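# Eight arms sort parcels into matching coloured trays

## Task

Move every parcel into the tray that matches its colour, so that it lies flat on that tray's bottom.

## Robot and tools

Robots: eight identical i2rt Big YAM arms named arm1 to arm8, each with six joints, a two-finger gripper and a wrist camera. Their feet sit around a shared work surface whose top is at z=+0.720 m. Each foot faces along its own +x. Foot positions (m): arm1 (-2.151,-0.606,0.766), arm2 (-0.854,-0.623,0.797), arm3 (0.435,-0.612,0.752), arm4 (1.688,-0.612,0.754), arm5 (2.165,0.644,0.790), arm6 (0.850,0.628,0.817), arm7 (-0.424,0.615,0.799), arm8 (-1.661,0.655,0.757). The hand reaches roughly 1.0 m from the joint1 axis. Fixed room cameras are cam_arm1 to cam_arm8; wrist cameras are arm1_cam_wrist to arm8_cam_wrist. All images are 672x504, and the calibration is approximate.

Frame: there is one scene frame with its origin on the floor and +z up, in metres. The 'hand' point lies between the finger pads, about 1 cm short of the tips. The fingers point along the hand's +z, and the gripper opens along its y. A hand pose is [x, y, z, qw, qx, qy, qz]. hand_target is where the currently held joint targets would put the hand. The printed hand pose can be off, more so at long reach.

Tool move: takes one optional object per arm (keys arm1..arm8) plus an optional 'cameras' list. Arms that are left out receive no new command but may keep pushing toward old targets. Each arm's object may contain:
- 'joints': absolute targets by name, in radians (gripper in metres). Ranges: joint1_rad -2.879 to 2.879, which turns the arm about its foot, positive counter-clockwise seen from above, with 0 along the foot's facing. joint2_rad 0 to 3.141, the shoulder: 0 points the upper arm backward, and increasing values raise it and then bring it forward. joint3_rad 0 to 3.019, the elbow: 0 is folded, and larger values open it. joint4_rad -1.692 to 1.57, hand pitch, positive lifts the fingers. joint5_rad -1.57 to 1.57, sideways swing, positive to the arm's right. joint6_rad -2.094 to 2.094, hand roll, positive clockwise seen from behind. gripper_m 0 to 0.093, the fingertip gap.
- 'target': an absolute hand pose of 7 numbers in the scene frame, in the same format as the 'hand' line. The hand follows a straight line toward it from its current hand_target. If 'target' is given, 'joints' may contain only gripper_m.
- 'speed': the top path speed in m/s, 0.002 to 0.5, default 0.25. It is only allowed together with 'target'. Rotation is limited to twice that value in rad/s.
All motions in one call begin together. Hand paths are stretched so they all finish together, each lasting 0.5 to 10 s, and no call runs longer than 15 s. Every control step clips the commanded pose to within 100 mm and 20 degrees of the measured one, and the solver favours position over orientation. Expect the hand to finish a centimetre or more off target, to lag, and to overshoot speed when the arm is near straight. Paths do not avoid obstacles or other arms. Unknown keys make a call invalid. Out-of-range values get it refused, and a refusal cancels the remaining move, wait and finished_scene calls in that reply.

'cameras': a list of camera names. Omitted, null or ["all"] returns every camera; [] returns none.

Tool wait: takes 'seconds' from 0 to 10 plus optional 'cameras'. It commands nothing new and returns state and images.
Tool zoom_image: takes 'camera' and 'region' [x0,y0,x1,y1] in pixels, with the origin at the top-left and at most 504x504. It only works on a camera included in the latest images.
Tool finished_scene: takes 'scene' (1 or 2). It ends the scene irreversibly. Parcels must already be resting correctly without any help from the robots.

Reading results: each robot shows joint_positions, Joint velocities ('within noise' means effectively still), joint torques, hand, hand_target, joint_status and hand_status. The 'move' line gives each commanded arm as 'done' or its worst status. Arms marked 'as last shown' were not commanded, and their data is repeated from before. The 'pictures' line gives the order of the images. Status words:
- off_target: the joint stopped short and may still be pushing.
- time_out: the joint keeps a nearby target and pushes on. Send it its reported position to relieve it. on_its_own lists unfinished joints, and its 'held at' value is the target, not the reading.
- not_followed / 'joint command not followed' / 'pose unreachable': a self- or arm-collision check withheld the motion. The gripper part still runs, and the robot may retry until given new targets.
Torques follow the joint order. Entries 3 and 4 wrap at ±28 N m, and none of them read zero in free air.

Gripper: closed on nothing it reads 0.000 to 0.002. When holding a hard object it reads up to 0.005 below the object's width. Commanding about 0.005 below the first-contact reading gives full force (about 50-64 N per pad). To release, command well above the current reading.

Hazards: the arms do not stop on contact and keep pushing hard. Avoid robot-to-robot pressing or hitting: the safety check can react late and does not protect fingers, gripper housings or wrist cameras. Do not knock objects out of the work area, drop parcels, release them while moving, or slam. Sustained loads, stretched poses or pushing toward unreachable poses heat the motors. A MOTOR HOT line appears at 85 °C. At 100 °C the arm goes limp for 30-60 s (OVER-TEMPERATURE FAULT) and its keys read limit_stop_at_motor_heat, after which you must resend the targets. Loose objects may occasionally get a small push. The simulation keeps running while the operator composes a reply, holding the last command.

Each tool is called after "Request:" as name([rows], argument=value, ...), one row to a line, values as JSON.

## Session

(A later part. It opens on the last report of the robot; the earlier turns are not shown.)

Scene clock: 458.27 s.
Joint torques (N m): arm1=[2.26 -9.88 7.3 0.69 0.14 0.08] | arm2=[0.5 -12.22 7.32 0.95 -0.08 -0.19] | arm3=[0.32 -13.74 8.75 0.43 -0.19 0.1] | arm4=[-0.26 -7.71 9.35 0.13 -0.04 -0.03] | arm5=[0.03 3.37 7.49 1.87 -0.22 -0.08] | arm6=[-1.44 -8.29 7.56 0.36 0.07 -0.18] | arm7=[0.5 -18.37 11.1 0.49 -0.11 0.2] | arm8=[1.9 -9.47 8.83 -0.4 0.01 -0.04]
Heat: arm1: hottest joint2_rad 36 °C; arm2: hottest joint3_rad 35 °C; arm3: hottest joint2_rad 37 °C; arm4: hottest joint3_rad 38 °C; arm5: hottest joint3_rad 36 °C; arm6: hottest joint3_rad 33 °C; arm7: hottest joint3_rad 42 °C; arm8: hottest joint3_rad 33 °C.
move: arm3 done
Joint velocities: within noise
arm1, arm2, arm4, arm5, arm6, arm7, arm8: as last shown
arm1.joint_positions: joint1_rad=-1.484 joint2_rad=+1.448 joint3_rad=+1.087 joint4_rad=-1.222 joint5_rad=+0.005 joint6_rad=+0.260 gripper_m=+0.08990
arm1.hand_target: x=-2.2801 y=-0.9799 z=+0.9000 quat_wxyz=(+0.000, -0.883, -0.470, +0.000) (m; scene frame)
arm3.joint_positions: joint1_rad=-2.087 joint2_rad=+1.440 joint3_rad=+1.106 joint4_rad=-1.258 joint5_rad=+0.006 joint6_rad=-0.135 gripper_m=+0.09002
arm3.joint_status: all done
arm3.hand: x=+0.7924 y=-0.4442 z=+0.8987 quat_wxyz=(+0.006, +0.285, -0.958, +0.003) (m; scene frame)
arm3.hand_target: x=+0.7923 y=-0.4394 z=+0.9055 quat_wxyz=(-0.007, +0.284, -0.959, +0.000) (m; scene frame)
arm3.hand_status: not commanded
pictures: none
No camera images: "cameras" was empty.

Request:
move(arm7={"target":[-0.395,1.298,0.755,0,0.6361,-0.7716,0],"speed":0.1}, arm3={"target":[1.075,-0.303,0.89,0,0,1,0],"speed":0.35}, cameras=["arm3_cam_wrist","cam_arm7"])

Scene clock: 467.10 s.
Joint torques (N m): arm1=[2.08 -9.99 7.28 0.69 0.13 0.1] | arm2=[0.44 -12.22 7.34 0.95 -0.08 -0.19] | arm3=[0.15 -24.47 14.2 -0.31 -0.09 0.13] | arm4=[-0.21 -7.71 9.35 0.13 -0.04 -0.03] | arm5=[-0.09 3.08 7.35 1.84 -0.2 -0.05] | arm6=[-1.44 -8.35 7.56 0.38 0.07 -0.17] | arm7=[0.09 -15.09 6.79 0.47 -0.14 0.15] | arm8=[1.67 -9.64 8.84 -0.4 0.01 -0.05]
Heat: arm1: hottest joint3_rad 36 °C; arm2: hottest joint3_rad 35 °C; arm3: hottest joint2_rad 36 °C; arm4: hottest joint3_rad 38 °C; arm5: hottest joint3_rad 36 °C; arm6: hottest joint3_rad 33 °C; arm7: hottest joint3_rad 42 °C; arm8: hottest joint3_rad 33 °C.
move: arm3 off_target; arm7 off_target
Joint velocities: within noise
arm1, arm2, arm4, arm5, arm6, arm8: as last shown
arm3.joint_positions: joint1_rad=-2.087 joint2_rad=+2.310 joint3_rad=+2.315 joint4_rad=-1.614 joint5_rad=+0.003 joint6_rad=+0.435 gripper_m=+0.09002
arm3.joint_status: not commanded
arm3.hand: x=+1.0670 y=-0.3130 z=+0.8775 quat_wxyz=(+0.014, +0.004, -1.000, +0.007) (m; scene frame)
arm3.hand_target: x=+1.0742 y=-0.3033 z=+0.8900 quat_wxyz=(-0.001, +0.000, -1.000, -0.001) (m; scene frame)
arm3.hand_status: off_target (0.018 m and 1.8 deg from the pose sent, 0.316 m and 33.1 deg at the start)
arm7.joint_positions: joint1_rad=+2.164 joint2_rad=+2.280 joint3_rad=+1.952 joint4_rad=-1.163 joint5_rad=+0.003 joint6_rad=+0.147 gripper_m=+0.05973
arm7.joint_status: not commanded
arm7.hand: x=-0.3899 y=+1.3150 z=+0.8064 quat_wxyz=(-0.028, +0.635, -0.772, -0.029) (m; scene frame)
arm7.hand_target: x=-0.3948 y=+1.2959 z=+0.7573 quat_wxyz=(+0.000, +0.636, -0.772, +0.000) (m; scene frame)
arm7.hand_status: off_target (0.054 m and 4.7 deg from the pose sent, 0.085 m and 1.1 deg at the start)
pictures: arm3_cam_wrist, cam_arm7
camera_calibration:
arm3_cam_wrist: T_world_to_cam=[[0.00434149, -0.999734, 0.0226498, -0.33853], [-0.796604, 0.0102342, 0.604415, 0.328699], [-0.604486, -0.020667, -0.796347, 1.46131], [0, 0, 0, 1]] pos_world=[1.14665, -0.311603, 0.972707]

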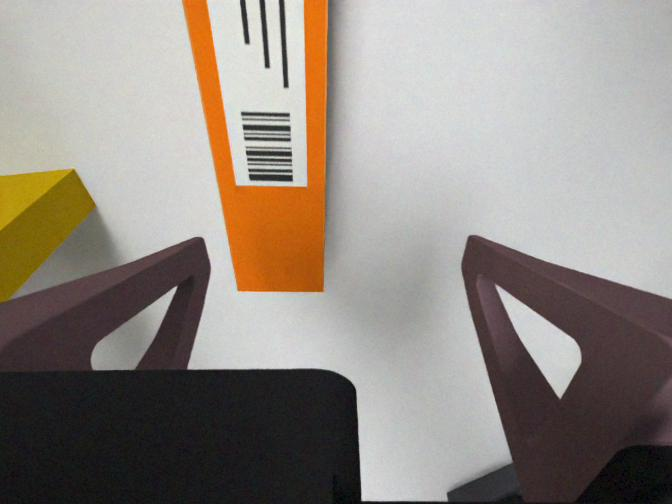

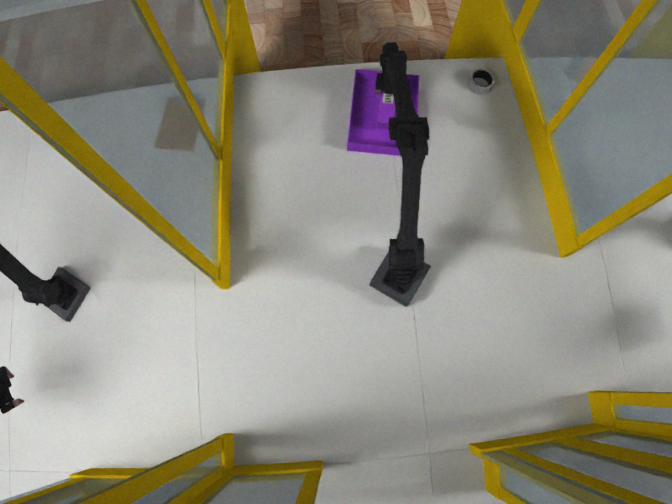

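Request:
move(arm3={"target":[1.112,-0.277,0.86,0,0,1,0],"speed":0.2}, cameras=["arm3_cam_wrist","arm7_cam_wrist","cam_arm7"])

Request:
zoom_image(camera="cam_arm7", region=[330, 30, 450, 170])

Scene clock: 482.27 s.
Joint torques (N m): arm1=[1.85 -9.7 7.28 0.75 0.14 0.09] | arm2=[0.5 -12.22 7.34 0.95 -0.08 -0.19] | arm3=[0.62 -27.22 14.17 -0.27 -0.09 0.13] | arm4=[-0.26 -7.71 9.35 0.13 -0.04 -0.03] | arm5=[-0.09 3.14 7.46 1.83 -0.22 -0.06] | arm6=[-1.49 -8.23 7.54 0.35 0.07 -0.17] | arm7=[0.15 -15.09 6.74 0.47 -0.15 0.15] | arm8=[2.02 -9.58 8.83 -0.47 0.01 -0.06]
Heat: arm1: hottest joint3_rad 36 °C; arm2: hottest joint3_rad 35 °C; arm3: hottest joint2_rad 36 °C; arm4: hottest joint3_rad 38 °C; arm5: hottest joint3_rad 36 °C; arm6: hottest joint3_rad 33 °C; arm7: hottest joint3_rad 41 °C; arm8: hottest joint3_rad 33 °C.
move: arm3 off_target
Joint velocities: within noise
arm1, arm2, arm4, arm5, arm6, arm7, arm8: as last shown
arm3.joint_positions: joint1_rad=-2.083 joint2_rad=+2.522 joint3_rad=+2.603 joint4_rad=-1.673 joint5_rad=+0.003 joint6_rad=+0.444 gripper_m=+0.09002
arm3.joint_status: not commanded
arm3.hand: x=+1.1068 y=-0.2905 z=+0.8372 quat_wxyz=(+0.006, +0.002, -1.000, +0.003) (m; scene frame)
arm3.hand_target: x=+1.1105 y=-0.2778 z=+0.8597 quat_wxyz=(-0.015, +0.000, -1.000, -0.008) (m; scene frame)
arm3.hand_status: off_target (0.027 m and 0.8 deg from the pose sent, 0.060 m and 1.8 deg at the start; a joint's target at an end of its range on 27 of 42 steps)
pictures: arm3_cam_wrist, arm7_cam_wrist, cam_arm7
camera_calibration:
arm3_cam_wrist: T_world_to_cam=[[-0.000961197, -0.99988, 0.0154838, -0.303456], [-0.805886, 0.00994203, 0.591987, 0.405097], [-0.59207, -0.0119092, -0.805798, 1.45053], [0, 0, 0, 1]] pos_world=[1.18498, -0.290172, 0.933719]
arm7_cam_wrist: T_world_to_cam=[[0.983975, -0.17822, 0.00554274, 0.610376], [-0.156895, -0.850631, 0.501808, 0.659084], [-0.0847172, -0.494636, -0.864961, 1.43615], [0, 0, 0, 1]] pos_world=[-0.375522, 1.37979, 0.9081]

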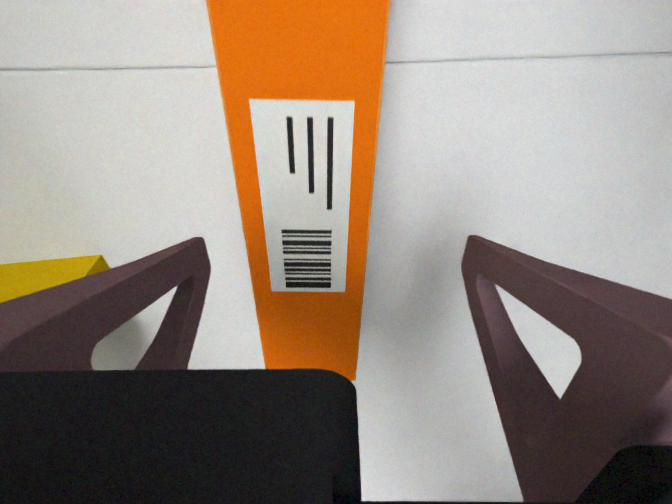

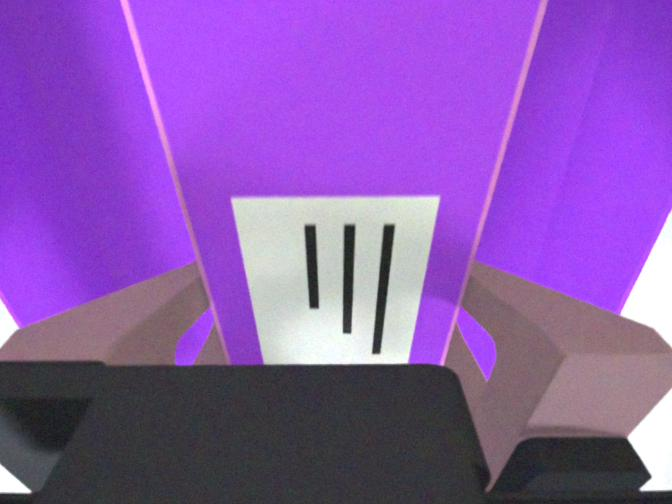

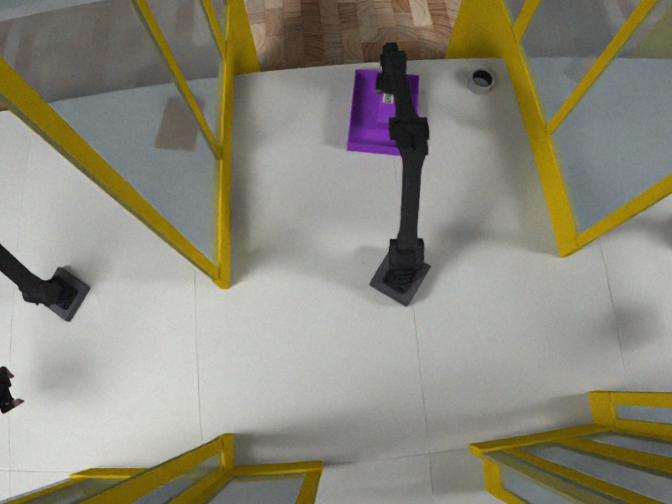

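Scaled by 3.600.

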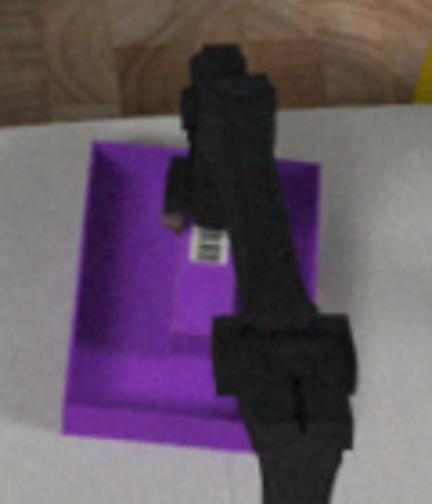

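Request:
move(arm3={"target":[1.112,-0.266,0.753,0,0,1,0],"speed":0.2}, arm7={"target":[-0.398,1.258,0.84,0,0.6361,-0.7716,0],"speed":0.15}, cameras=["arm3_cam_wrist"])

Request:
move(arm7={"target":[-0.400,1.272,0.755,0,0.6361,-0.7716,0],"speed":0.1}, arm3={"joints":{"gripper_m":0.045}}, cameras=["cam_arm7","arm3_cam_wrist"])

Request:
zoom_image(camera="cam_arm7", region=[330, 30, 450, 170])

Scene clock: 497.87 s.
Joint torques (N m): arm1=[2.37 -9.7 7.31 0.72 0.15 0.07] | arm2=[0.5 -12.22 7.34 0.95 -0.08 -0.19] | arm3=[0.38 -27.22 10.63 0.5 -0.1 0.13] | arm4=[-0.26 -7.71 9.35 0.13 -0.04 -0.03] | arm5=[-0.32 2.96 7.36 1.74 -0.2 -0.1] | arm6=[-1.49 -8.35 7.56 0.36 0.07 -0.17] | arm7=[0.15 -18.67 8.47 -0.36 -0.19 0.17] | arm8=[1.79 -9.35 8.81 -0.42 0.01 -0.04]
Heat: arm1: hottest joint3_rad 36 °C; arm2: hottest joint3_rad 35 °C; arm3: hottest joint3_rad 36 °C; arm4: hottest joint3_rad 38 °C; arm5: hottest joint3_rad 36 °C; arm6: hottest joint3_rad 33 °C; arm7: hottest joint3_rad 40 °C; arm8: hottest joint3_rad 33 °C.
move: arm3 off_target; arm7 done
Joint velocities: within noise
arm1, arm5: as last shown
arm1.hand_target: x=-2.2801 y=-0.9799 z=+0.9000 quat_wxyz=(+0.000, -0.883, -0.469, +0.000) (m; scene frame)
arm2.joint_positions: joint1_rad=-1.453 joint2_rad=+1.395 joint3_rad=+1.027 joint4_rad=-1.217 joint5_rad=+0.003 joint6_rad=+0.172 gripper_m=+0.08993
arm2.joint_status: not commanded
arm2.hand: x=-0.6595 y=-0.3024 z=+0.9295 quat_wxyz=(+0.005, +0.415, -0.910, +0.005) (m; scene frame)
arm2.hand_target: x=-0.6600 y=-0.3000 z=+0.9301 quat_wxyz=(+0.000, +0.422, -0.906, +0.000) (m; scene frame)
arm2.hand_status: not commanded
arm3.joint_positions: joint1_rad=-2.070 joint2_rad=+2.592 joint3_rad=+2.502 joint4_rad=-1.516 joint5_rad=+0.003 joint6_rad=+0.457 gripper_m=+0.09002
arm3.joint_status: not commanded
arm3.hand: x=+1.1093 y=-0.2779 z=+0.7480 quat_wxyz=(+0.012, +0.002, -1.000, +0.006) (m; scene frame)
arm3.hand_target: x=+1.1116 y=-0.2660 z=+0.7531 quat_wxyz=(+0.000, +0.000, -1.000, +0.000) (m; scene frame)
arm3.hand_status: off_target (0.013 m and 1.6 deg from the pose sent, 0.088 m and 0.8 deg at the start)
arm4.joint_positions: joint1_rad=+1.726 joint2_rad=+1.289 joint3_rad=+1.045 joint4_rad=-1.329 joint5_rad=+0.012 joint6_rad=-0.460 gripper_m=+0.08991
arm4.joint_status: not commanded
arm4.hand: x=+1.3761 y=-0.4500 z=+0.9311 quat_wxyz=(+0.000, +1.000, -0.002, -0.003) (m; scene frame)
arm4.hand_target: x=+1.3800 y=-0.4500 z=+0.9300 quat_wxyz=(+0.000, +1.000, +0.000, +0.000) (m; scene frame)
arm4.hand_status: not commanded
arm6.joint_positions: joint1_rad=-1.370 joint2_rad=+1.387 joint3_rad=+0.946 joint4_rad=-1.156 joint5_rad=+0.001 joint6_rad=+0.803 gripper_m=+0.08988
arm6.joint_status: not commanded
arm6.hand: x=+0.7047 y=+0.3008 z=+0.9237 quat_wxyz=(+0.011, -0.985, -0.175, -0.007) (m; scene frame)
arm6.hand_target: x=+0.7001 y=+0.3000 z=+0.9300 quat_wxyz=(+0.000, -0.985, -0.174, +0.000) (m; scene frame)
arm6.hand_status: not commanded
arm7.joint_positions: joint1_rad=+2.164 joint2_rad=+2.157 joint3_rad=+1.815 joint4_rad=-1.224 joint5_rad=+0.004 joint6_rad=+0.147 gripper_m=+0.05973
arm7.joint_status: not commanded
arm7.hand: x=-0.3923 y=+1.2629 z=+0.8354 quat_wxyz=(-0.004, +0.635, -0.772, -0.002) (m; scene frame)
arm7.hand_target: x=-0.3979 y=+1.2581 z=+0.8399 quat_wxyz=(+0.000, +0.636, -0.772, +0.000) (m; scene frame)
arm7.hand_status: done (0.009 m and 0.5 deg from the pose sent, 0.067 m and 4.7 deg at the start)
arm8.joint_positions: joint1_rad=+0.444 joint2_rad=+1.320 joint3_rad=+1.064 joint4_rad=-1.312 joint5_rad=+0.000 joint6_rad=+0.938 gripper_m=+0.08992
arm8.joint_status: not commanded
arm8.hand: x=-1.7201 y=+0.2964 z=+0.9294 quat_wxyz=(-0.002, -0.972, -0.233, +0.000) (m; scene frame)
arm8.hand_target: x=-1.7200 y=+0.2999 z=+0.9301 quat_wxyz=(+0.000, -0.972, -0.233, +0.000) (m; scene frame)
arm8.hand_status: not commanded
pictures: arm3_cam_wrist
camera_calibration:
arm3_cam_wrist: T_world_to_cam=[[-0.000321575, -0.999765, 0.0216649, -0.294796], [-0.798849, 0.0132889, 0.601385, 0.445849], [-0.601531, -0.0171136, -0.798666, 1.3839], [0, 0, 0, 1]] pos_world=[1.18853, -0.276968, 0.84353]

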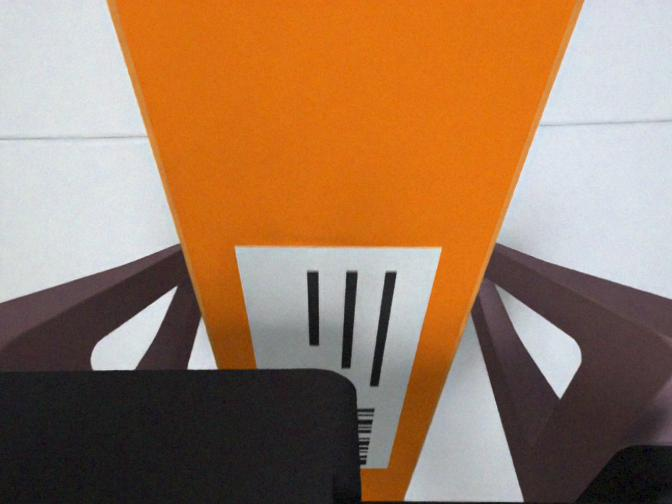

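Scene clock: 499.33 s.
Joint torques (N m): arm1=[2.37 -9.93 7.31 0.72 0.14 0.07] | arm2=[0.56 -12.22 7.34 0.95 -0.08 -0.19] | arm3=[0.5 -27.52 10.66 0.49 -0.1 0.12] | arm4=[-0.26 -7.77 9.36 0.13 -0.04 -0.03] | arm5=[-0.21 3.37 7.5 1.88 -0.19 -0.04] | arm6=[-1.44 -8.29 7.56 0.39 0.07 -0.17] | arm7=[0.56 -17.61 8.87 0.47 -0.19 0.21] | arm8=[1.85 -9.52 8.8 -0.43 0 -0.06]
Heat: arm1: hottest joint3_rad 36 °C; arm2: hottest joint3_rad 35 °C; arm3: hottest joint3_rad 36 °C; arm4: hottest joint3_rad 38 °C; arm5: hottest joint3_rad 36 °C; arm6: hottest joint3_rad 33 °C; arm7: hottest joint3_rad 40 °C; arm8: hottest joint3_rad 33 °C.
move: arm3 off_target; arm7 done
Joint velocities: within noise
arm1, arm2, arm4, arm5, arm6, arm8: as last shown
arm3.joint_positions: joint1_rad=-2.070 joint2_rad=+2.592 joint3_rad=+2.502 joint4_rad=-1.516 joint5_rad=+0.002 joint6_rad=+0.457 gripper_m=+0.05873
arm3.joint_status: gripper_m off_target (ended at +0.05875, target +0.04500)
arm3.hand: x=+1.1092 y=-0.2778 z=+0.7480 quat_wxyz=(+0.012, +0.002, -1.000, +0.006) (m; scene frame)
arm3.hand_target: x=+1.1116 y=-0.2660 z=+0.7531 quat_wxyz=(+0.000, +0.000, -1.000, +0.000) (m; scene frame)
arm3.hand_status: not commanded
arm7.joint_positions: joint1_rad=+2.166 joint2_rad=+2.264 joint3_rad=+1.799 joint4_rad=-1.109 joint5_rad=+0.004 joint6_rad=+0.148 gripper_m=+0.05973
arm7.joint_status: not commanded
arm7.hand: x=-0.3935 y=+1.2708 z=+0.7623 quat_wxyz=(-0.001, +0.636, -0.772, +0.001) (m; scene frame)
arm7.hand_target: x=-0.3999 y=+1.2717 z=+0.7550 quat_wxyz=(+0.000, +0.636, -0.772, +0.000) (m; scene frame)
arm7.hand_status: done (0.010 m and 0.2 deg from the pose sent, 0.081 m and 0.5 deg at the start)
pictures: arm3_cam_wrist, cam_arm7
camera_calibration:
arm3_cam_wrist: T_world_to_cam=[[-0.000709576, -0.999772, 0.0213328, -0.294061], [-0.798745, 0.013402, 0.601521, 0.445638], [-0.60167, -0.0166127, -0.798572, 1.3841], [0, 0, 0, 1]] pos_world=[1.18851, -0.276972, 0.843517]

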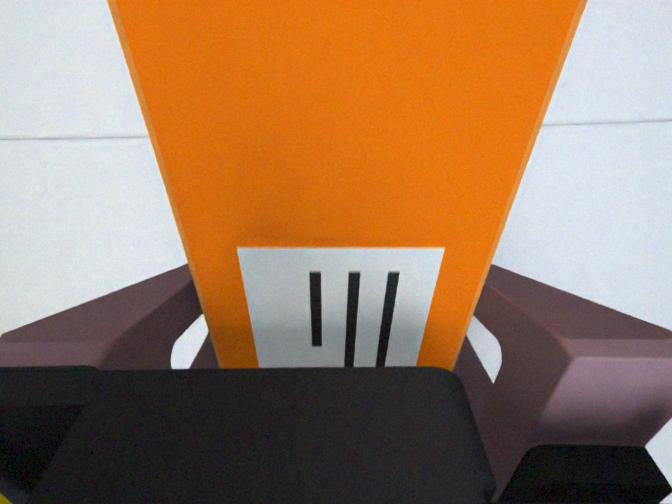

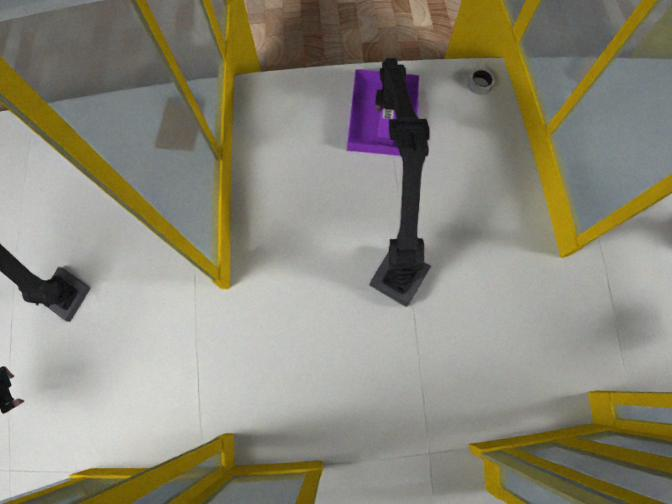

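Scaled by 3.600.

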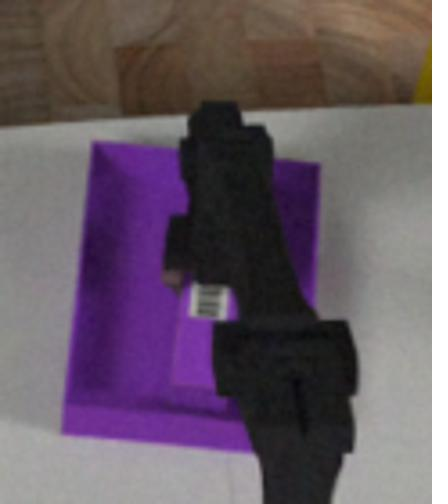

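Request:
move(arm7={"target":[-0.400,1.272,0.747,0,0.6361,-0.7716,0],"speed":0.1}, arm3={"target":[1.07,-0.285,0.87,0,0,1,0],"speed":0.25}, cameras=[])

Request:
move(arm3={"target":[0.79,-0.42,0.88,0,0.2756,-0.9613,0],"speed":0.3}, arm7={"joints":{"gripper_m":0.09}}, cameras=["cam_arm3"])

Request:
move(arm3={"joints":{"joint1_rad":-1.208}}, arm7={"target":[-0.392,1.265,0.90,0,0.6361,-0.7716,0],"speed":0.2}, cameras=["cam_arm7","cam_arm3"])

Scene clock: 510.43 s.
Joint torques (N m): arm1=[2.2 -10.11 7.27 0.65 0.12 0.07] | arm2=[0.5 -12.22 7.34 0.95 -0.08 -0.19] | arm3=[0.73 -26.34 9.63 -0.28 -0.09 0.13] | arm4=[-0.26 -7.71 9.36 0.13 -0.04 -0.03] | arm5=[-0.44 3.19 7.5 1.83 -0.18 -0.07] | arm6=[-1.49 -8.35 7.56 0.38 0.07 -0.17] | arm7=[0.38 -17.2 8.44 0.55 -0.18 0.19] | arm8=[2.02 -9.52 8.79 -0.38 0.02 -0.05]
Heat: arm1: hottest joint3_rad 36 °C; arm2: hottest joint3_rad 35 °C; arm3: hottest joint2_rad 35 °C; arm4: hottest joint3_rad 38 °C; arm5: hottest joint3_rad 36 °C; arm6: hottest joint3_rad 33 °C; arm7: hottest joint3_rad 40 °C; arm8: hottest joint3_rad 33 °C.
move: arm3 off_target; arm7 off_target
Joint velocities: within noise
arm1, arm2, arm4, arm5, arm6, arm8: as last shown
arm3.joint_positions: joint1_rad=-2.069 joint2_rad=+2.358 joint3_rad=+2.347 joint4_rad=-1.578 joint5_rad=+0.002 joint6_rad=+0.460 gripper_m=+0.05873
arm3.joint_status: not commanded
arm3.hand: x=+1.0757 y=-0.2939 z=+0.8571 quat_wxyz=(+0.004, +0.001, -1.000, +0.002) (m; scene frame)
arm3.hand_target: x=+1.0700 y=-0.2851 z=+0.8698 quat_wxyz=(+0.000, +0.000, -1.000, +0.000) (m; scene frame)
arm3.hand_status: off_target (0.017 m and 0.6 deg from the pose sent, 0.128 m and 1.6 deg at the start)
arm7.joint_positions: joint1_rad=+2.166 joint2_rad=+2.267 joint3_rad=+1.799 joint4_rad=-1.095 joint5_rad=+0.004 joint6_rad=+0.149 gripper_m=+0.05973
arm7.joint_status: not commanded
arm7.hand: x=-0.3933 y=+1.2737 z=+0.7603 quat_wxyz=(-0.005, +0.636, -0.772, -0.003) (m; scene frame)
arm7.hand_target: x=-0.3999 y=+1.2716 z=+0.7471 quat_wxyz=(+0.000, +0.636, -0.772, +0.000) (m; scene frame)
arm7.hand_status: off_target (0.015 m and 0.6 deg from the pose sent, 0.017 m and 0.2 deg at the start)
pictures: none
No camera images: "cameras" was empty.

Scene clock: 512.47 s.
Joint torques (N m): arm1=[1.96 -10.17 7.3 0.77 0.15 0.06] | arm2=[0.5 -12.22 7.34 0.96 -0.08 -0.19] | arm3=[0.56 -14.8 8.58 0.58 -0.28 -0.24] | arm4=[-0.26 -7.71 9.36 0.13 -0.04 -0.03] | arm5=[0.21 3.14 7.53 1.88 -0.19 0] | arm6=[-1.44 -8.29 7.58 0.38 0.07 -0.17] | arm7=[0.38 -17.14 8.46 0.59 -0.19 0.2] | arm8=[1.61 -9.82 8.88 -0.44 0 -0.05]
Heat: arm1: hottest joint3_rad 36 °C; arm2: hottest joint3_rad 35 °C; arm3: hottest joint2_rad 36 °C; arm4: hottest joint3_rad 38 °C; arm5: hottest joint3_rad 36 °C; arm6: hottest joint3_rad 33 °C; arm7: hottest joint3_rad 40 °C; arm8: hottest joint3_rad 33 °C.
move: arm3 off_target; arm7 done
Joint velocities: within noise
arm1, arm2, arm4, arm6, arm8: as last shown
arm3.joint_positions: joint1_rad=-2.046 joint2_rad=+1.495 joint3_rad=+1.085 joint4_rad=-1.208 joint5_rad=+0.007 joint6_rad=-0.043 gripper_m=+0.05875
arm3.joint_status: not commanded
arm3.hand: x=+0.7891 y=-0.4274 z=+0.8704 quat_wxyz=(+0.018, +0.261, -0.965, +0.006) (m; scene frame)
arm3.hand_target: x=+0.7898 y=-0.4202 z=+0.8800 quat_wxyz=(+0.000, +0.276, -0.961, +0.000) (m; scene frame)
arm3.hand_status: off_target (0.012 m and 2.8 deg from the pose sent, 0.313 m and 31.9 deg at the start)
arm5.joint_positions: joint1_rad=+0.696 joint2_rad=+0.625 joint3_rad=+1.427 joint4_rad=-1.371 joint5_rad=+0.001 joint6_rad=-0.097 gripper_m=+0.09397
arm5.joint_status: not commanded
arm5.hand: x=+1.9563 y=+0.5455 z=+1.3379 quat_wxyz=(+0.078, +0.848, +0.232, -0.471) (m; scene frame)
arm5.hand_target: x=+1.9591 y=+0.5448 z=+1.3504 quat_wxyz=(+0.082, +0.840, +0.233, -0.483) (m; scene frame)
arm5.hand_status: not commanded
arm7.joint_positions: joint1_rad=+2.166 joint2_rad=+2.267 joint3_rad=+1.799 joint4_rad=-1.095 joint5_rad=+0.004 joint6_rad=+0.149 gripper_m=+0.08994
arm7.joint_status: all done
arm7.hand: x=-0.3933 y=+1.2737 z=+0.7603 quat_wxyz=(-0.005, +0.636, -0.772, -0.003) (m; scene frame)
arm7.hand_target: x=-0.3999 y=+1.2716 z=+0.7471 quat_wxyz=(+0.000, +0.636, -0.772, +0.000) (m; scene frame)
arm7.hand_status: not commanded
pictures: cam_arm3

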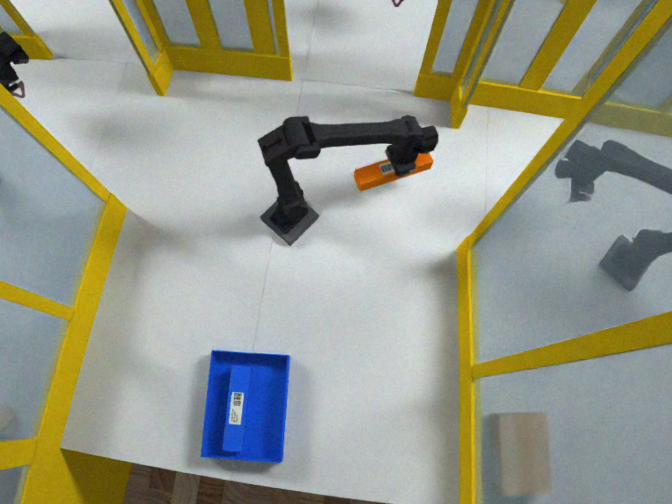

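Scene clock: 514.03 s.
Joint torques (N m): arm1=[2.37 -9.93 7.13 0.76 0.14 0.09] | arm2=[0.5 -12.22 7.34 0.95 -0.08 -0.19] | arm3=[0.21 -14.8 8.54 0.42 -0.16 -0.21] | arm4=[-0.26 -7.71 9.35 0.13 -0.04 -0.03] | arm5=[-0.38 3.19 7.5 1.77 -0.2 -0.04] | arm6=[-1.44 -8.35 7.56 0.36 0.07 -0.18] | arm7=[-0.62 -17.79 14.54 -0.4 -0.19 0.07] | arm8=[1.73 -9.7 8.8 -0.39 0.02 -0.04]
Heat: arm1: hottest joint3_rad 35 °C; arm2: hottest joint3_rad 35 °C; arm3: hottest joint2_rad 36 °C; arm4: hottest joint3_rad 38 °C; arm5: hottest joint3_rad 36 °C; arm6: hottest joint3_rad 33 °C; arm7: hottest joint3_rad 40 °C; arm8: hottest joint3_rad 33 °C.
move: arm3 done; arm7 off_target
Joint velocities: within noise
arm1.joint_positions: joint1_rad=-1.484 joint2_rad=+1.448 joint3_rad=+1.087 joint4_rad=-1.222 joint5_rad=+0.005 joint6_rad=+0.260 gripper_m=+0.08990
arm1.joint_status: not commanded
arm1.hand: x=-2.2843 y=-0.9792 z=+0.9032 quat_wxyz=(+0.001, -0.884, -0.468, -0.002) (m; scene frame)
arm1.hand_target: x=-2.2801 y=-0.9799 z=+0.9000 quat_wxyz=(+0.000, -0.883, -0.469, +0.000) (m; scene frame)
arm1.hand_status: not commanded
arm2, arm4, arm5, arm6, arm8: as last shown
arm3.joint_positions: joint1_rad=-1.219 joint2_rad=+1.495 joint3_rad=+1.085 joint4_rad=-1.203 joint5_rad=+0.004 joint6_rad=-0.045 gripper_m=+0.05879
arm3.joint_status: all done
arm3.hand: x=+0.5382 y=-0.2251 z=+0.8701 quat_wxyz=(+0.012, +0.628, -0.778, +0.013) (m; scene frame)
arm3.hand_target: x=+0.5346 y=-0.2211 z=+0.8797 quat_wxyz=(-0.002, +0.638, -0.770, +0.003) (m; scene frame)
arm3.hand_status: not commanded
arm7.joint_positions: joint1_rad=+2.166 joint2_rad=+2.116 joint3_rad=+1.862 joint4_rad=-1.366 joint5_rad=+0.004 joint6_rad=+0.149 gripper_m=+0.08994
arm7.joint_status: not commanded
arm7.hand: x=-0.3944 y=+1.2477 z=+0.8785 quat_wxyz=(+0.014, +0.636, -0.772, +0.018) (m; scene frame)
arm7.hand_target: x=-0.3920 y=+1.2637 z=+0.9002 quat_wxyz=(+0.000, +0.636, -0.772, +0.000) (m; scene frame)
arm7.hand_status: off_target (0.028 m and 2.7 deg from the pose sent, 0.140 m and 0.6 deg at the start)
pictures: cam_arm3, cam_arm7

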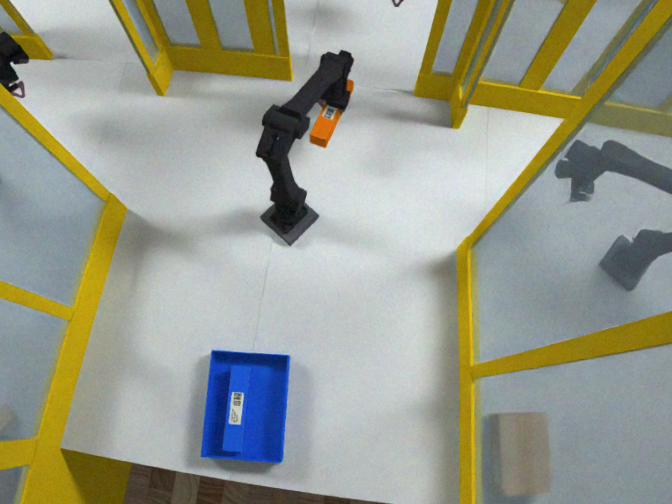

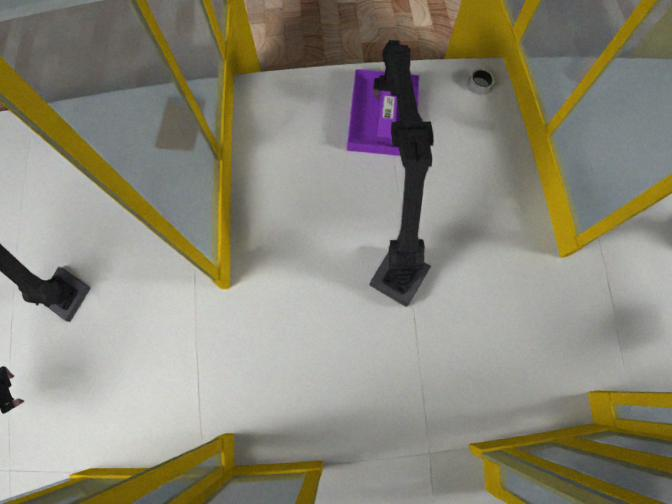

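Request:
move(arm3={"target":[0.593,-0.01,0.85,0,0.6088,-0.7934,0],"speed":0.3}, arm7={"target":[-0.39,1.05,0.90,0,0.6361,-0.7716,0],"speed":0.3}, cameras=[])

Request:
move(arm3={"target":[0.593,-0.003,0.757,0,0.6088,-0.7934,0],"speed":0.12}, cameras=["cam_arm7","cam_arm6"])

Scene clock: 525.17 s.
Joint torques (N m): arm1=[2.26 -9.99 7.23 0.73 0.16 0.06] | arm2=[0.5 -12.22 7.34 0.95 -0.08 -0.19] | arm3=[-0.5 -21.01 13.76 -0.54 -0.27 0.14] | arm4=[-0.26 -7.71 9.36 0.13 -0.03 -0.03] | arm5=[-0.03 3.37 7.35 1.89 -0.19 -0.05] | arm6=[-1.49 -8.29 7.57 0.38 0.07 -0.17] | arm7=[-0.91 -11.93 7.99 0.51 -0.18 0.04] | arm8=[2.08 -9.64 8.77 -0.38 0.02 -0.05]
Heat: arm1: hottest joint3_rad 35 °C; arm2: hottest joint3_rad 35 °C; arm3: hottest joint2_rad 36 °C; arm4: hottest joint3_rad 39 °C; arm5: hottest joint3_rad 36 °C; arm6: hottest joint3_rad 33 °C; arm7: hottest joint3_rad 43 °C; arm8: hottest joint3_rad 33 °C.
move: arm3 off_target; arm7 done
Joint velocities: within noise
arm1, arm2, arm4, arm5, arm6, arm8: as last shown
arm3.joint_positions: joint1_rad=-1.219 joint2_rad=+2.032 joint3_rad=+1.726 joint4_rad=-1.308 joint5_rad=+0.000 joint6_rad=-0.013 gripper_m=+0.05879
arm3.joint_status: not commanded
arm3.hand: x=+0.5899 y=-0.0276 z=+0.8344 quat_wxyz=(+0.013, +0.615, -0.788, +0.012) (m; scene frame)
arm3.hand_target: x=+0.5929 y=-0.0110 z=+0.8503 quat_wxyz=(+0.000, +0.609, -0.793, +0.000) (m; scene frame)
arm3.hand_status: off_target (0.024 m and 2.3 deg from the pose sent, 0.223 m and 3.4 deg at the start)
arm7.joint_positions: joint1_rad=+2.143 joint2_rad=+1.589 joint3_rad=+1.147 joint4_rad=-1.144 joint5_rad=+0.004 joint6_rad=+0.125 gripper_m=+0.08994
arm7.joint_status: not commanded
arm7.hand: x=-0.3931 y=+1.0518 z=+0.8991 quat_wxyz=(+0.003, +0.636, -0.772, +0.006) (m; scene frame)
arm7.hand_target: x=-0.3900 y=+1.0500 z=+0.8999 quat_wxyz=(+0.000, +0.636, -0.772, +0.000) (m; scene frame)
arm7.hand_status: done (0.004 m and 0.7 deg from the pose sent, 0.199 m and 2.7 deg at the start)
pictures: none
No camera images: "cameras" was empty.

Scene clock: 526.57 s.
Joint torques (N m): arm1=[2.2 -9.47 7.25 0.72 0.13 0.09] | arm2=[0.5 -12.22 7.34 0.96 -0.08 -0.19] | arm3=[-0.15 -23.59 9.02 0.54 -0.25 0.13] | arm4=[-0.21 -7.71 9.36 0.13 -0.04 -0.03] | arm5=[-0.56 2.9 7.42 1.73 -0.18 -0.08] | arm6=[-1.49 -8.29 7.56 0.36 0.07 -0.17] | arm7=[-0.97 -11.81 7.99 0.54 -0.18 0.03] | arm8=[1.96 -9.58 8.81 -0.44 0.02 -0.06]
Heat: arm1: hottest joint3_rad 35 °C; arm2: hottest joint3_rad 35 °C; arm3: hottest joint2_rad 36 °C; arm4: hottest joint3_rad 39 °C; arm5: hottest joint3_rad 36 °C; arm6: hottest joint3_rad 33 °C; arm7: hottest joint3_rad 43 °C; arm8: hottest joint3_rad 33 °C.
move: arm3 done
Joint velocities: within noise
arm1, arm2, arm4, arm5, arm6, arm7, arm8: as last shown
arm3.joint_positions: joint1_rad=-1.219 joint2_rad=+2.147 joint3_rad=+1.699 joint4_rad=-1.148 joint5_rad=-0.001 joint6_rad=-0.009 gripper_m=+0.05879
arm3.joint_status: not commanded
arm3.hand: x=+0.5950 y=-0.0094 z=+0.7556 quat_wxyz=(+0.006, +0.613, -0.790, +0.007) (m; scene frame)
arm3.hand_target: x=+0.5930 y=-0.0031 z=+0.7570 quat_wxyz=(+0.000, +0.609, -0.793, +0.000) (m; scene frame)
arm3.hand_status: done (0.007 m and 1.3 deg from the pose sent, 0.081 m and 2.3 deg at the start)
arm7.joint_positions: joint1_rad=+2.143 joint2_rad=+1.589 joint3_rad=+1.147 joint4_rad=-1.144 joint5_rad=+0.004 joint6_rad=+0.124 gripper_m=+0.08994
pictures: cam_arm6, cam_arm7

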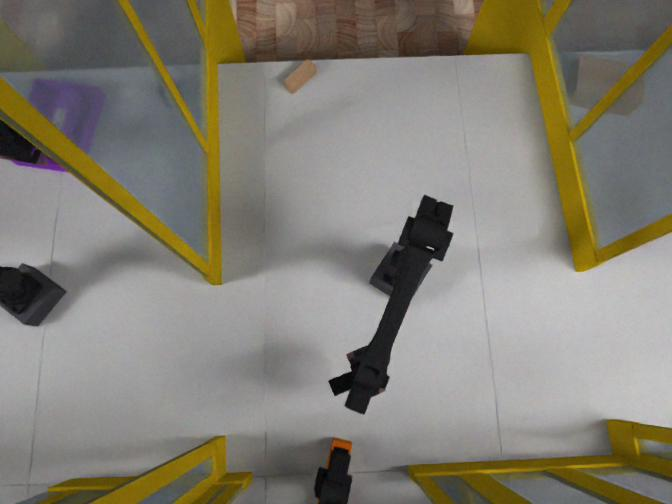

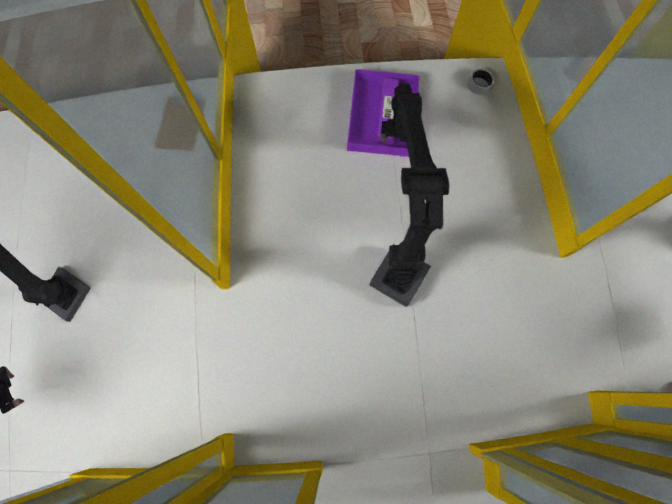

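Request:
move(arm3={"joints":{"gripper_m":0.09}}, cameras=[])

Request:
move(arm3={"target":[0.593,-0.02,0.90,0,0.6088,-0.7934,0],"speed":0.25}, arm7={"target":[-0.39,0.95,0.90,0,0.6361,-0.7716,0],"speed":0.3}, cameras=[])

Request:
move(arm3={"target":[0.535,-0.26,0.90,0,0.6088,-0.7934,0],"speed":0.35}, cameras=[])

Request:
move(arm6={"target":[0.593,-0.015,0.87,0,0.7934,0.6088,0],"speed":0.35}, cameras=["arm6_cam_wrist","cam_arm7","cam_arm3"])

Scene clock: 536.50 s.
Joint torques (N m): arm1=[1.96 -9.93 7.31 0.77 0.13 0.07] | arm2=[0.5 -12.22 7.34 0.95 -0.08 -0.19] | arm3=[-0.38 -22.42 8.83 0.57 -0.24 0.12] | arm4=[-0.21 -7.71 9.36 0.13 -0.04 -0.03] | arm5=[-0.03 3.25 7.41 1.77 -0.17 -0.03] | arm6=[-1.44 -8.29 7.57 0.35 0.07 -0.17] | arm7=[-0.91 -11.81 8.02 0.53 -0.18 0.04] | arm8=[1.49 -9.47 8.81 -0.46 -0.02 -0.04]
Heat: arm1: hottest joint3_rad 35 °C; arm2: hottest joint3_rad 35 °C; arm3: hottest joint2_rad 35 °C; arm4: hottest joint3_rad 39 °C; arm5: hottest joint3_rad 36 °C; arm6: hottest joint3_rad 33 °C; arm7: hottest joint3_rad 42 °C; arm8: hottest joint3_rad 33 °C.
move: arm3 done
Joint velocities: within noise
arm1, arm2, arm4, arm5, arm6, arm7, arm8: as last shown
arm3.joint_positions: joint1_rad=-1.219 joint2_rad=+2.147 joint3_rad=+1.699 joint4_rad=-1.148 joint5_rad=-0.001 joint6_rad=-0.008 gripper_m=+0.08987
arm3.joint_status: all done
arm3.hand: x=+0.5950 y=-0.0094 z=+0.7556 quat_wxyz=(+0.006, +0.613, -0.790, +0.007) (m; scene frame)
arm3.hand_target: x=+0.5931 y=-0.0032 z=+0.7570 quat_wxyz=(+0.000, +0.609, -0.793, +0.000) (m; scene frame)
arm3.hand_status: not commanded
pictures: none
No camera images: "cameras" was empty.

Scene clock: 537.93 s.
Joint torques (N m): arm1=[2.14 -9.88 7.35 0.69 0.13 0.07] | arm2=[0.44 -12.22 7.34 0.95 -0.08 -0.19] | arm3=[-0.91 -21.6 13.18 -0.17 -0.24 0.04] | arm4=[-0.26 -7.77 9.36 0.13 -0.04 -0.03] | arm5=[-0.32 2.73 7.46 1.87 -0.19 -0.07] | arm6=[-1.44 -8.35 7.56 0.36 0.07 -0.17] | arm7=[-1.14 -8.59 7.82 0.38 -0.17 0.04] | arm8=[1.9 -9.58 8.8 -0.43 0.01 -0.04]
Heat: arm1: hottest joint3_rad 35 °C; arm2: hottest joint3_rad 35 °C; arm3: hottest joint2_rad 35 °C; arm4: hottest joint3_rad 39 °C; arm5: hottest joint3_rad 36 °C; arm6: hottest joint3_rad 33 °C; arm7: hottest joint3_rad 42 °C; arm8: hottest joint3_rad 33 °C.
move: arm3 off_target; arm7 done
Joint velocities: within noise
arm1, arm5: as last shown
arm2.joint_positions: joint1_rad=-1.453 joint2_rad=+1.395 joint3_rad=+1.027 joint4_rad=-1.217 joint5_rad=+0.003 joint6_rad=+0.172 gripper_m=+0.08993
arm2.joint_status: not commanded
arm2.hand: x=-0.6595 y=-0.3024 z=+0.9295 quat_wxyz=(+0.005, +0.415, -0.910, +0.005) (m; scene frame)
arm2.hand_target: x=-0.6600 y=-0.3000 z=+0.9301 quat_wxyz=(+0.000, +0.422, -0.906, +0.000) (m; scene frame)
arm2.hand_status: not commanded
arm3.joint_positions: joint1_rad=-1.219 joint2_rad=+1.990 joint3_rad=+1.780 joint4_rad=-1.409 joint5_rad=-0.001 joint6_rad=-0.008 gripper_m=+0.08996
arm3.joint_status: not commanded
arm3.hand: x=+0.5883 y=-0.0330 z=+0.8792 quat_wxyz=(+0.016, +0.613, -0.790, +0.014) (m; scene frame)
arm3.hand_target: x=+0.5929 y=-0.0210 z=+0.9001 quat_wxyz=(+0.000, +0.609, -0.793, +0.000) (m; scene frame)
arm3.hand_status: off_target (0.025 m and 2.5 deg from the pose sent, 0.145 m and 1.2 deg at the start; pose on its path clipped on 3 of 43 steps)
arm4.joint_positions: joint1_rad=+1.726 joint2_rad=+1.289 joint3_rad=+1.045 joint4_rad=-1.329 joint5_rad=+0.012 joint6_rad=-0.460 gripper_m=+0.08991
arm4.joint_status: not commanded
arm4.hand: x=+1.3761 y=-0.4500 z=+0.9311 quat_wxyz=(+0.000, +1.000, -0.002, -0.003) (m; scene frame)
arm4.hand_target: x=+1.3800 y=-0.4500 z=+0.9300 quat_wxyz=(+0.000, +1.000, +0.000, +0.000) (m; scene frame)
arm4.hand_status: not commanded
arm6.joint_positions: joint1_rad=-1.370 joint2_rad=+1.387 joint3_rad=+0.946 joint4_rad=-1.156 joint5_rad=+0.001 joint6_rad=+0.803 gripper_m=+0.08988
arm6.joint_status: not commanded
arm6.hand: x=+0.7047 y=+0.3008 z=+0.9237 quat_wxyz=(+0.011, -0.985, -0.175, -0.007) (m; scene frame)
arm6.hand_target: x=+0.7001 y=+0.3000 z=+0.9300 quat_wxyz=(+0.000, -0.985, -0.174, +0.000) (m; scene frame)
arm6.hand_status: not commanded
arm7.joint_positions: joint1_rad=+2.122 joint2_rad=+1.335 joint3_rad=+0.881 joint4_rad=-1.124 joint5_rad=+0.004 joint6_rad=+0.103 gripper_m=+0.08994
arm7.joint_status: not commanded
arm7.hand: x=-0.3924 y=+0.9539 z=+0.9012 quat_wxyz=(+0.001, +0.636, -0.771, +0.003) (m; scene frame)
arm7.hand_target: x=-0.3901 y=+0.9500 z=+0.9000 quat_wxyz=(+0.000, +0.636, -0.772, +0.000) (m; scene frame)
arm7.hand_status: done (0.005 m and 0.3 deg from the pose sent, 0.102 m and 0.7 deg at the start)
arm8.joint_positions: joint1_rad=+0.444 joint2_rad=+1.320 joint3_rad=+1.064 joint4_rad=-1.312 joint5_rad=+0.000 joint6_rad=+0.938 gripper_m=+0.08992
arm8.joint_status: not commanded
arm8.hand: x=-1.7201 y=+0.2964 z=+0.9294 quat_wxyz=(-0.002, -0.972, -0.233, +0.000) (m; scene frame)
arm8.hand_target: x=-1.7200 y=+0.2999 z=+0.9301 quat_wxyz=(+0.000, -0.972, -0.233, +0.000) (m; scene frame)
arm8.hand_status: not commanded
pictures: none
No camera images: "cameras" was empty.

Scene clock: 539.53 s.
Joint torques (N m): arm1=[2.02 -10.05 7.23 0.77 0.16 0.08] | arm2=[0.5 -12.22 7.34 0.96 -0.08 -0.19] | arm3=[-1.73 -12.57 8.68 0.55 -0.21 -0.13] | arm4=[-0.26 -7.71 9.36 0.13 -0.03 -0.03] | arm5=[-0.73 3.02 7.43 1.87 -0.19 -0.03] | arm6=[-1.38 -8.35 7.58 0.36 0.07 -0.17] | arm7=[-1.14 -8.59 7.77 0.34 -0.18 0.03] | arm8=[1.55 -9.35 8.77 -0.47 0 -0.05]
Heat: arm1: hottest joint3_rad 35 °C; arm2: hottest joint3_rad 35 °C; arm3: hottest joint2_rad 35 °C; arm4: hottest joint3_rad 39 °C; arm5: hottest joint3_rad 36 °C; arm6: hottest joint3_rad 33 °C; arm7: hottest joint3_rad 41 °C; arm8: hottest joint3_rad 33 °C.
move: arm3 done
Joint velocities: within noise
arm1, arm2, arm4, arm5, arm6, arm7, arm8: as last shown
arm3.joint_positions: joint1_rad=-1.224 joint2_rad=+1.371 joint3_rad=+1.025 joint4_rad=-1.263 joint5_rad=-0.001 joint6_rad=-0.008 gripper_m=+0.08996
arm3.joint_status: not commanded
arm3.hand: x=+0.5295 y=-0.2620 z=+0.8942 quat_wxyz=(+0.011, +0.611, -0.791, +0.011) (m; scene frame)
arm3.hand_target: x=+0.5350 y=-0.2601 z=+0.8999 quat_wxyz=(+0.000, +0.609, -0.793, +0.000) (m; scene frame)
arm3.hand_status: done (0.008 m and 1.8 deg from the pose sent, 0.234 m and 2.5 deg at the start)
arm7.joint_positions: joint1_rad=+2.122 joint2_rad=+1.335 joint3_rad=+0.881 joint4_rad=-1.124 joint5_rad=+0.004 joint6_rad=+0.102 gripper_m=+0.08994
pictures: none
No camera images: "cameras" was empty.

Scene clock: 542.03 s.
Joint torques (N m): arm1=[2.49 -10.05 7.28 0.76 0.13 0.05] | arm2=[0.5 -12.22 7.34 0.95 -0.08 -0.19] | arm3=[-1.79 -12.57 8.69 0.59 -0.21 -0.12] | arm4=[-0.26 -7.71 9.36 0.13 -0.04 -0.03] | arm5=[-0.03 2.84 7.34 1.88 -0.18 -0.03] | arm6=[0.15 -17.03 12.67 -0.2 -0.04 -0.18] | arm7=[-1.08 -8.7 7.8 0.39 -0.18 0.03] | arm8=[1.79 -9.58 8.81 -0.44 0 -0.05]
Heat: arm1: hottest joint3_rad 35 °C; arm2: hottest joint3_rad 35 °C; arm3: hottest joint2_rad 35 °C; arm4: hottest joint3_rad 39 °C; arm5: hottest joint3_rad 36 °C; arm6: hottest joint3_rad 33 °C; arm7: hottest joint3_rad 41 °C; arm8: hottest joint3_rad 33 °C.
move: arm6 off_target
Joint velocities: within noise
arm1, arm2, arm3, arm4, arm5, arm7, arm8: as last shown
arm6.joint_positions: joint1_rad=-1.342 joint2_rad=+2.256 joint3_rad=+2.010 joint4_rad=-1.355 joint5_rad=+0.002 joint6_rad=-0.108 gripper_m=+0.08989
arm6.joint_status: not commanded
arm6.hand: x=+0.5927 y=+0.0023 z=+0.8594 quat_wxyz=(+0.008, -0.799, -0.601, -0.013) (m; scene frame)
arm6.hand_target: x=+0.5934 y=-0.0142 z=+0.8702 quat_wxyz=(+0.000, -0.793, -0.609, +0.001) (m; scene frame)
arm6.hand_status: off_target (0.020 m and 2.1 deg from the pose sent, 0.339 m and 54.9 deg at the start)
pictures: arm6_cam_wrist, cam_arm3, cam_arm7
camera_calibration:
arm6_cam_wrist: T_world_to_cam=[[-0.962746, 0.270363, 0.0050201, 0.564274], [0.21926, 0.769639, 0.59965, -0.64118], [0.158259, 0.578411, -0.800247, 0.71689], [0, 0, 0, 1]] pos_world=[0.570383, -0.0737385, 0.95534]

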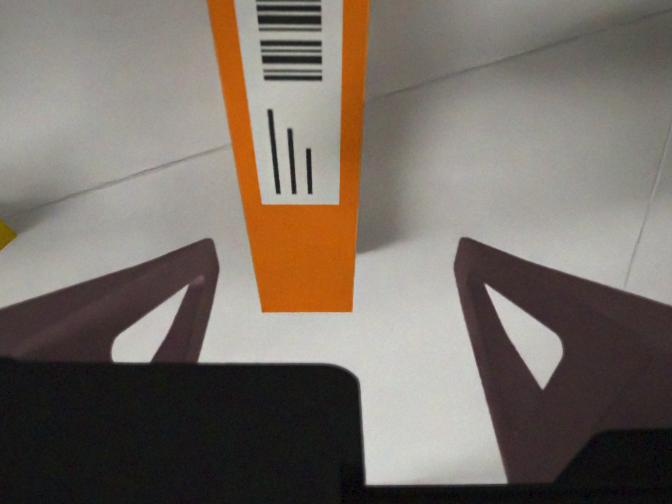

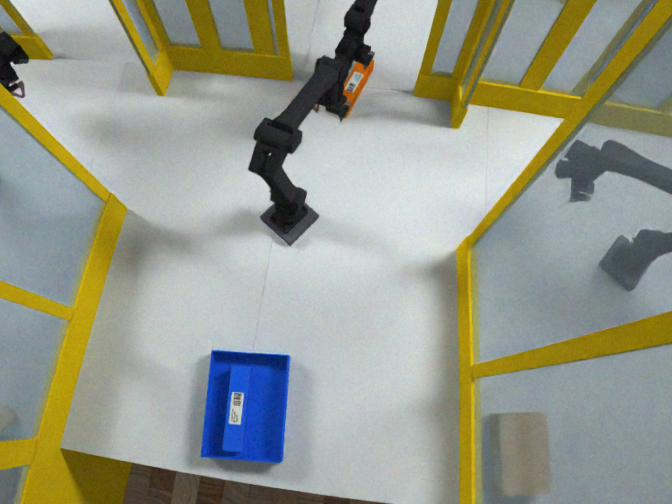

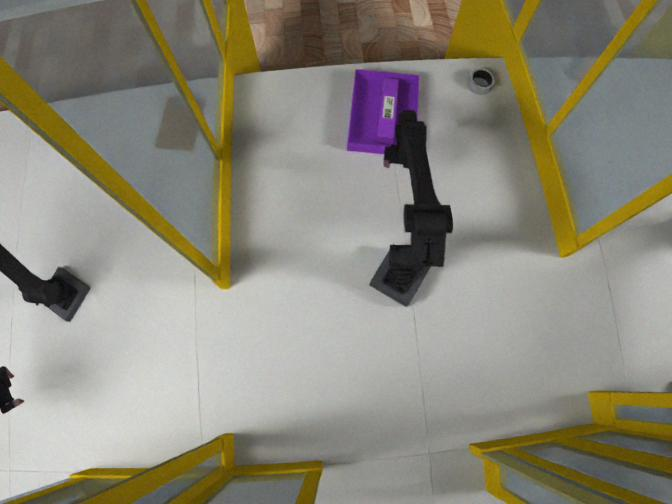

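Request:
move(arm6={"target":[0.606,-0.035,0.80,0,0.7934,0.6088,0],"speed":0.2}, arm3={"joints":{"joint1_rad":-1.7}}, cameras=["arm6_cam_wrist"])

Scene clock: 551.90 s.
Joint torques (N m): arm1=[2.43 -9.93 7.24 0.72 0.17 0.09] | arm2=[0.5 -12.22 7.34 0.95 -0.08 -0.19] | arm3=[-1.55 -12.57 8.68 0.5 -0.23 -0.13] | arm4=[-0.26 -7.77 9.36 0.14 -0.04 -0.03] | arm5=[-0.32 2.9 7.58 1.92 -0.18 -0.06] | arm6=[-0.21 -19.02 12.01 0.44 -0.02 0] | arm7=[-1.2 -8.7 7.77 0.34 -0.17 0.03] | arm8=[1.61 -9.64 8.85 -0.4 0.03 -0.04]
Heat: arm1: hottest joint3_rad 35 °C; arm2: hottest joint3_rad 35 °C; arm3: hottest joint2_rad 35 °C; arm4: hottest joint3_rad 39 °C; arm5: hottest joint3_rad 36 °C; arm6: hottest joint3_rad 34 °C; arm7: hottest joint3_rad 41 °C; arm8: hottest joint3_rad 33 °C.
move: arm3 done; arm6 off_target
Joint velocities: within noise
arm1, arm2, arm4, arm7, arm8: as last shown
arm3.joint_positions: joint1_rad=-1.689 joint2_rad=+1.371 joint3_rad=+1.025 joint4_rad=-1.261 joint5_rad=-0.001 joint6_rad=-0.008 gripper_m=+0.08997
arm3.joint_status: all done
arm3.hand: x=+0.6769 y=-0.3415 z=+0.8945 quat_wxyz=(+0.013, +0.413, -0.911, +0.005) (m; scene frame)
arm3.hand_target: x=+0.6815 y=-0.3418 z=+0.9003 quat_wxyz=(+0.000, +0.411, -0.912, -0.002) (m; scene frame)
arm3.hand_status: not commanded
arm5.joint_positions: joint1_rad=+0.696 joint2_rad=+0.625 joint3_rad=+1.427 joint4_rad=-1.371 joint5_rad=+0.001 joint6_rad=-0.097 gripper_m=+0.09397
arm5.joint_status: not commanded
arm5.hand: x=+1.9563 y=+0.5455 z=+1.3379 quat_wxyz=(+0.078, +0.848, +0.232, -0.471) (m; scene frame)
arm5.hand_target: x=+1.9591 y=+0.5448 z=+1.3504 quat_wxyz=(+0.082, +0.840, +0.233, -0.483) (m; scene frame)
arm5.hand_status: not commanded
arm6.joint_positions: joint1_rad=-1.310 joint2_rad=+2.377 joint3_rad=+2.012 joint4_rad=-1.274 joint5_rad=+0.000 joint6_rad=-0.100 gripper_m=+0.08989
arm6.joint_status: not commanded
arm6.hand: x=+0.6112 y=-0.0107 z=+0.7794 quat_wxyz=(+0.018, -0.792, -0.610, -0.029) (m; scene frame)
arm6.hand_target: x=+0.6067 y=-0.0335 z=+0.8008 quat_wxyz=(+0.000, -0.793, -0.609, +0.000) (m; scene frame)
arm6.hand_status: off_target (0.032 m and 3.9 deg from the pose sent, 0.071 m and 2.1 deg at the start)
pictures: arm6_cam_wrist
camera_calibration:
arm6_cam_wrist: T_world_to_cam=[[-0.968892, 0.247484, 0.0000974769, 0.593342], [0.192415, 0.753051, 0.629199, -0.594146], [0.155643, 0.609644, -0.777245, 0.641475], [0, 0, 0, 1]] pos_world=[0.589366, -0.0904928, 0.872361]

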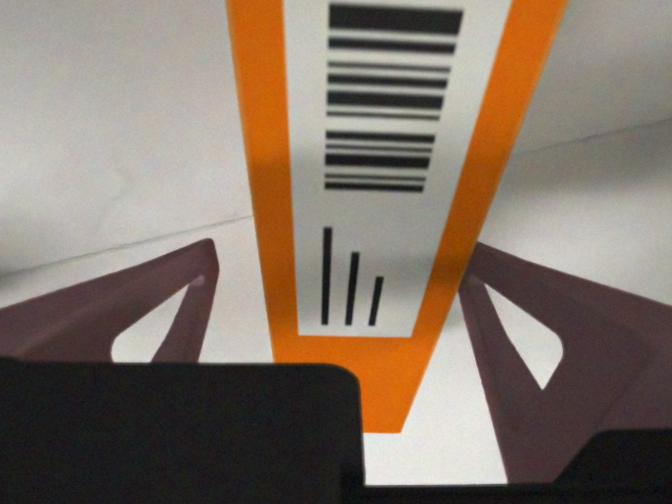

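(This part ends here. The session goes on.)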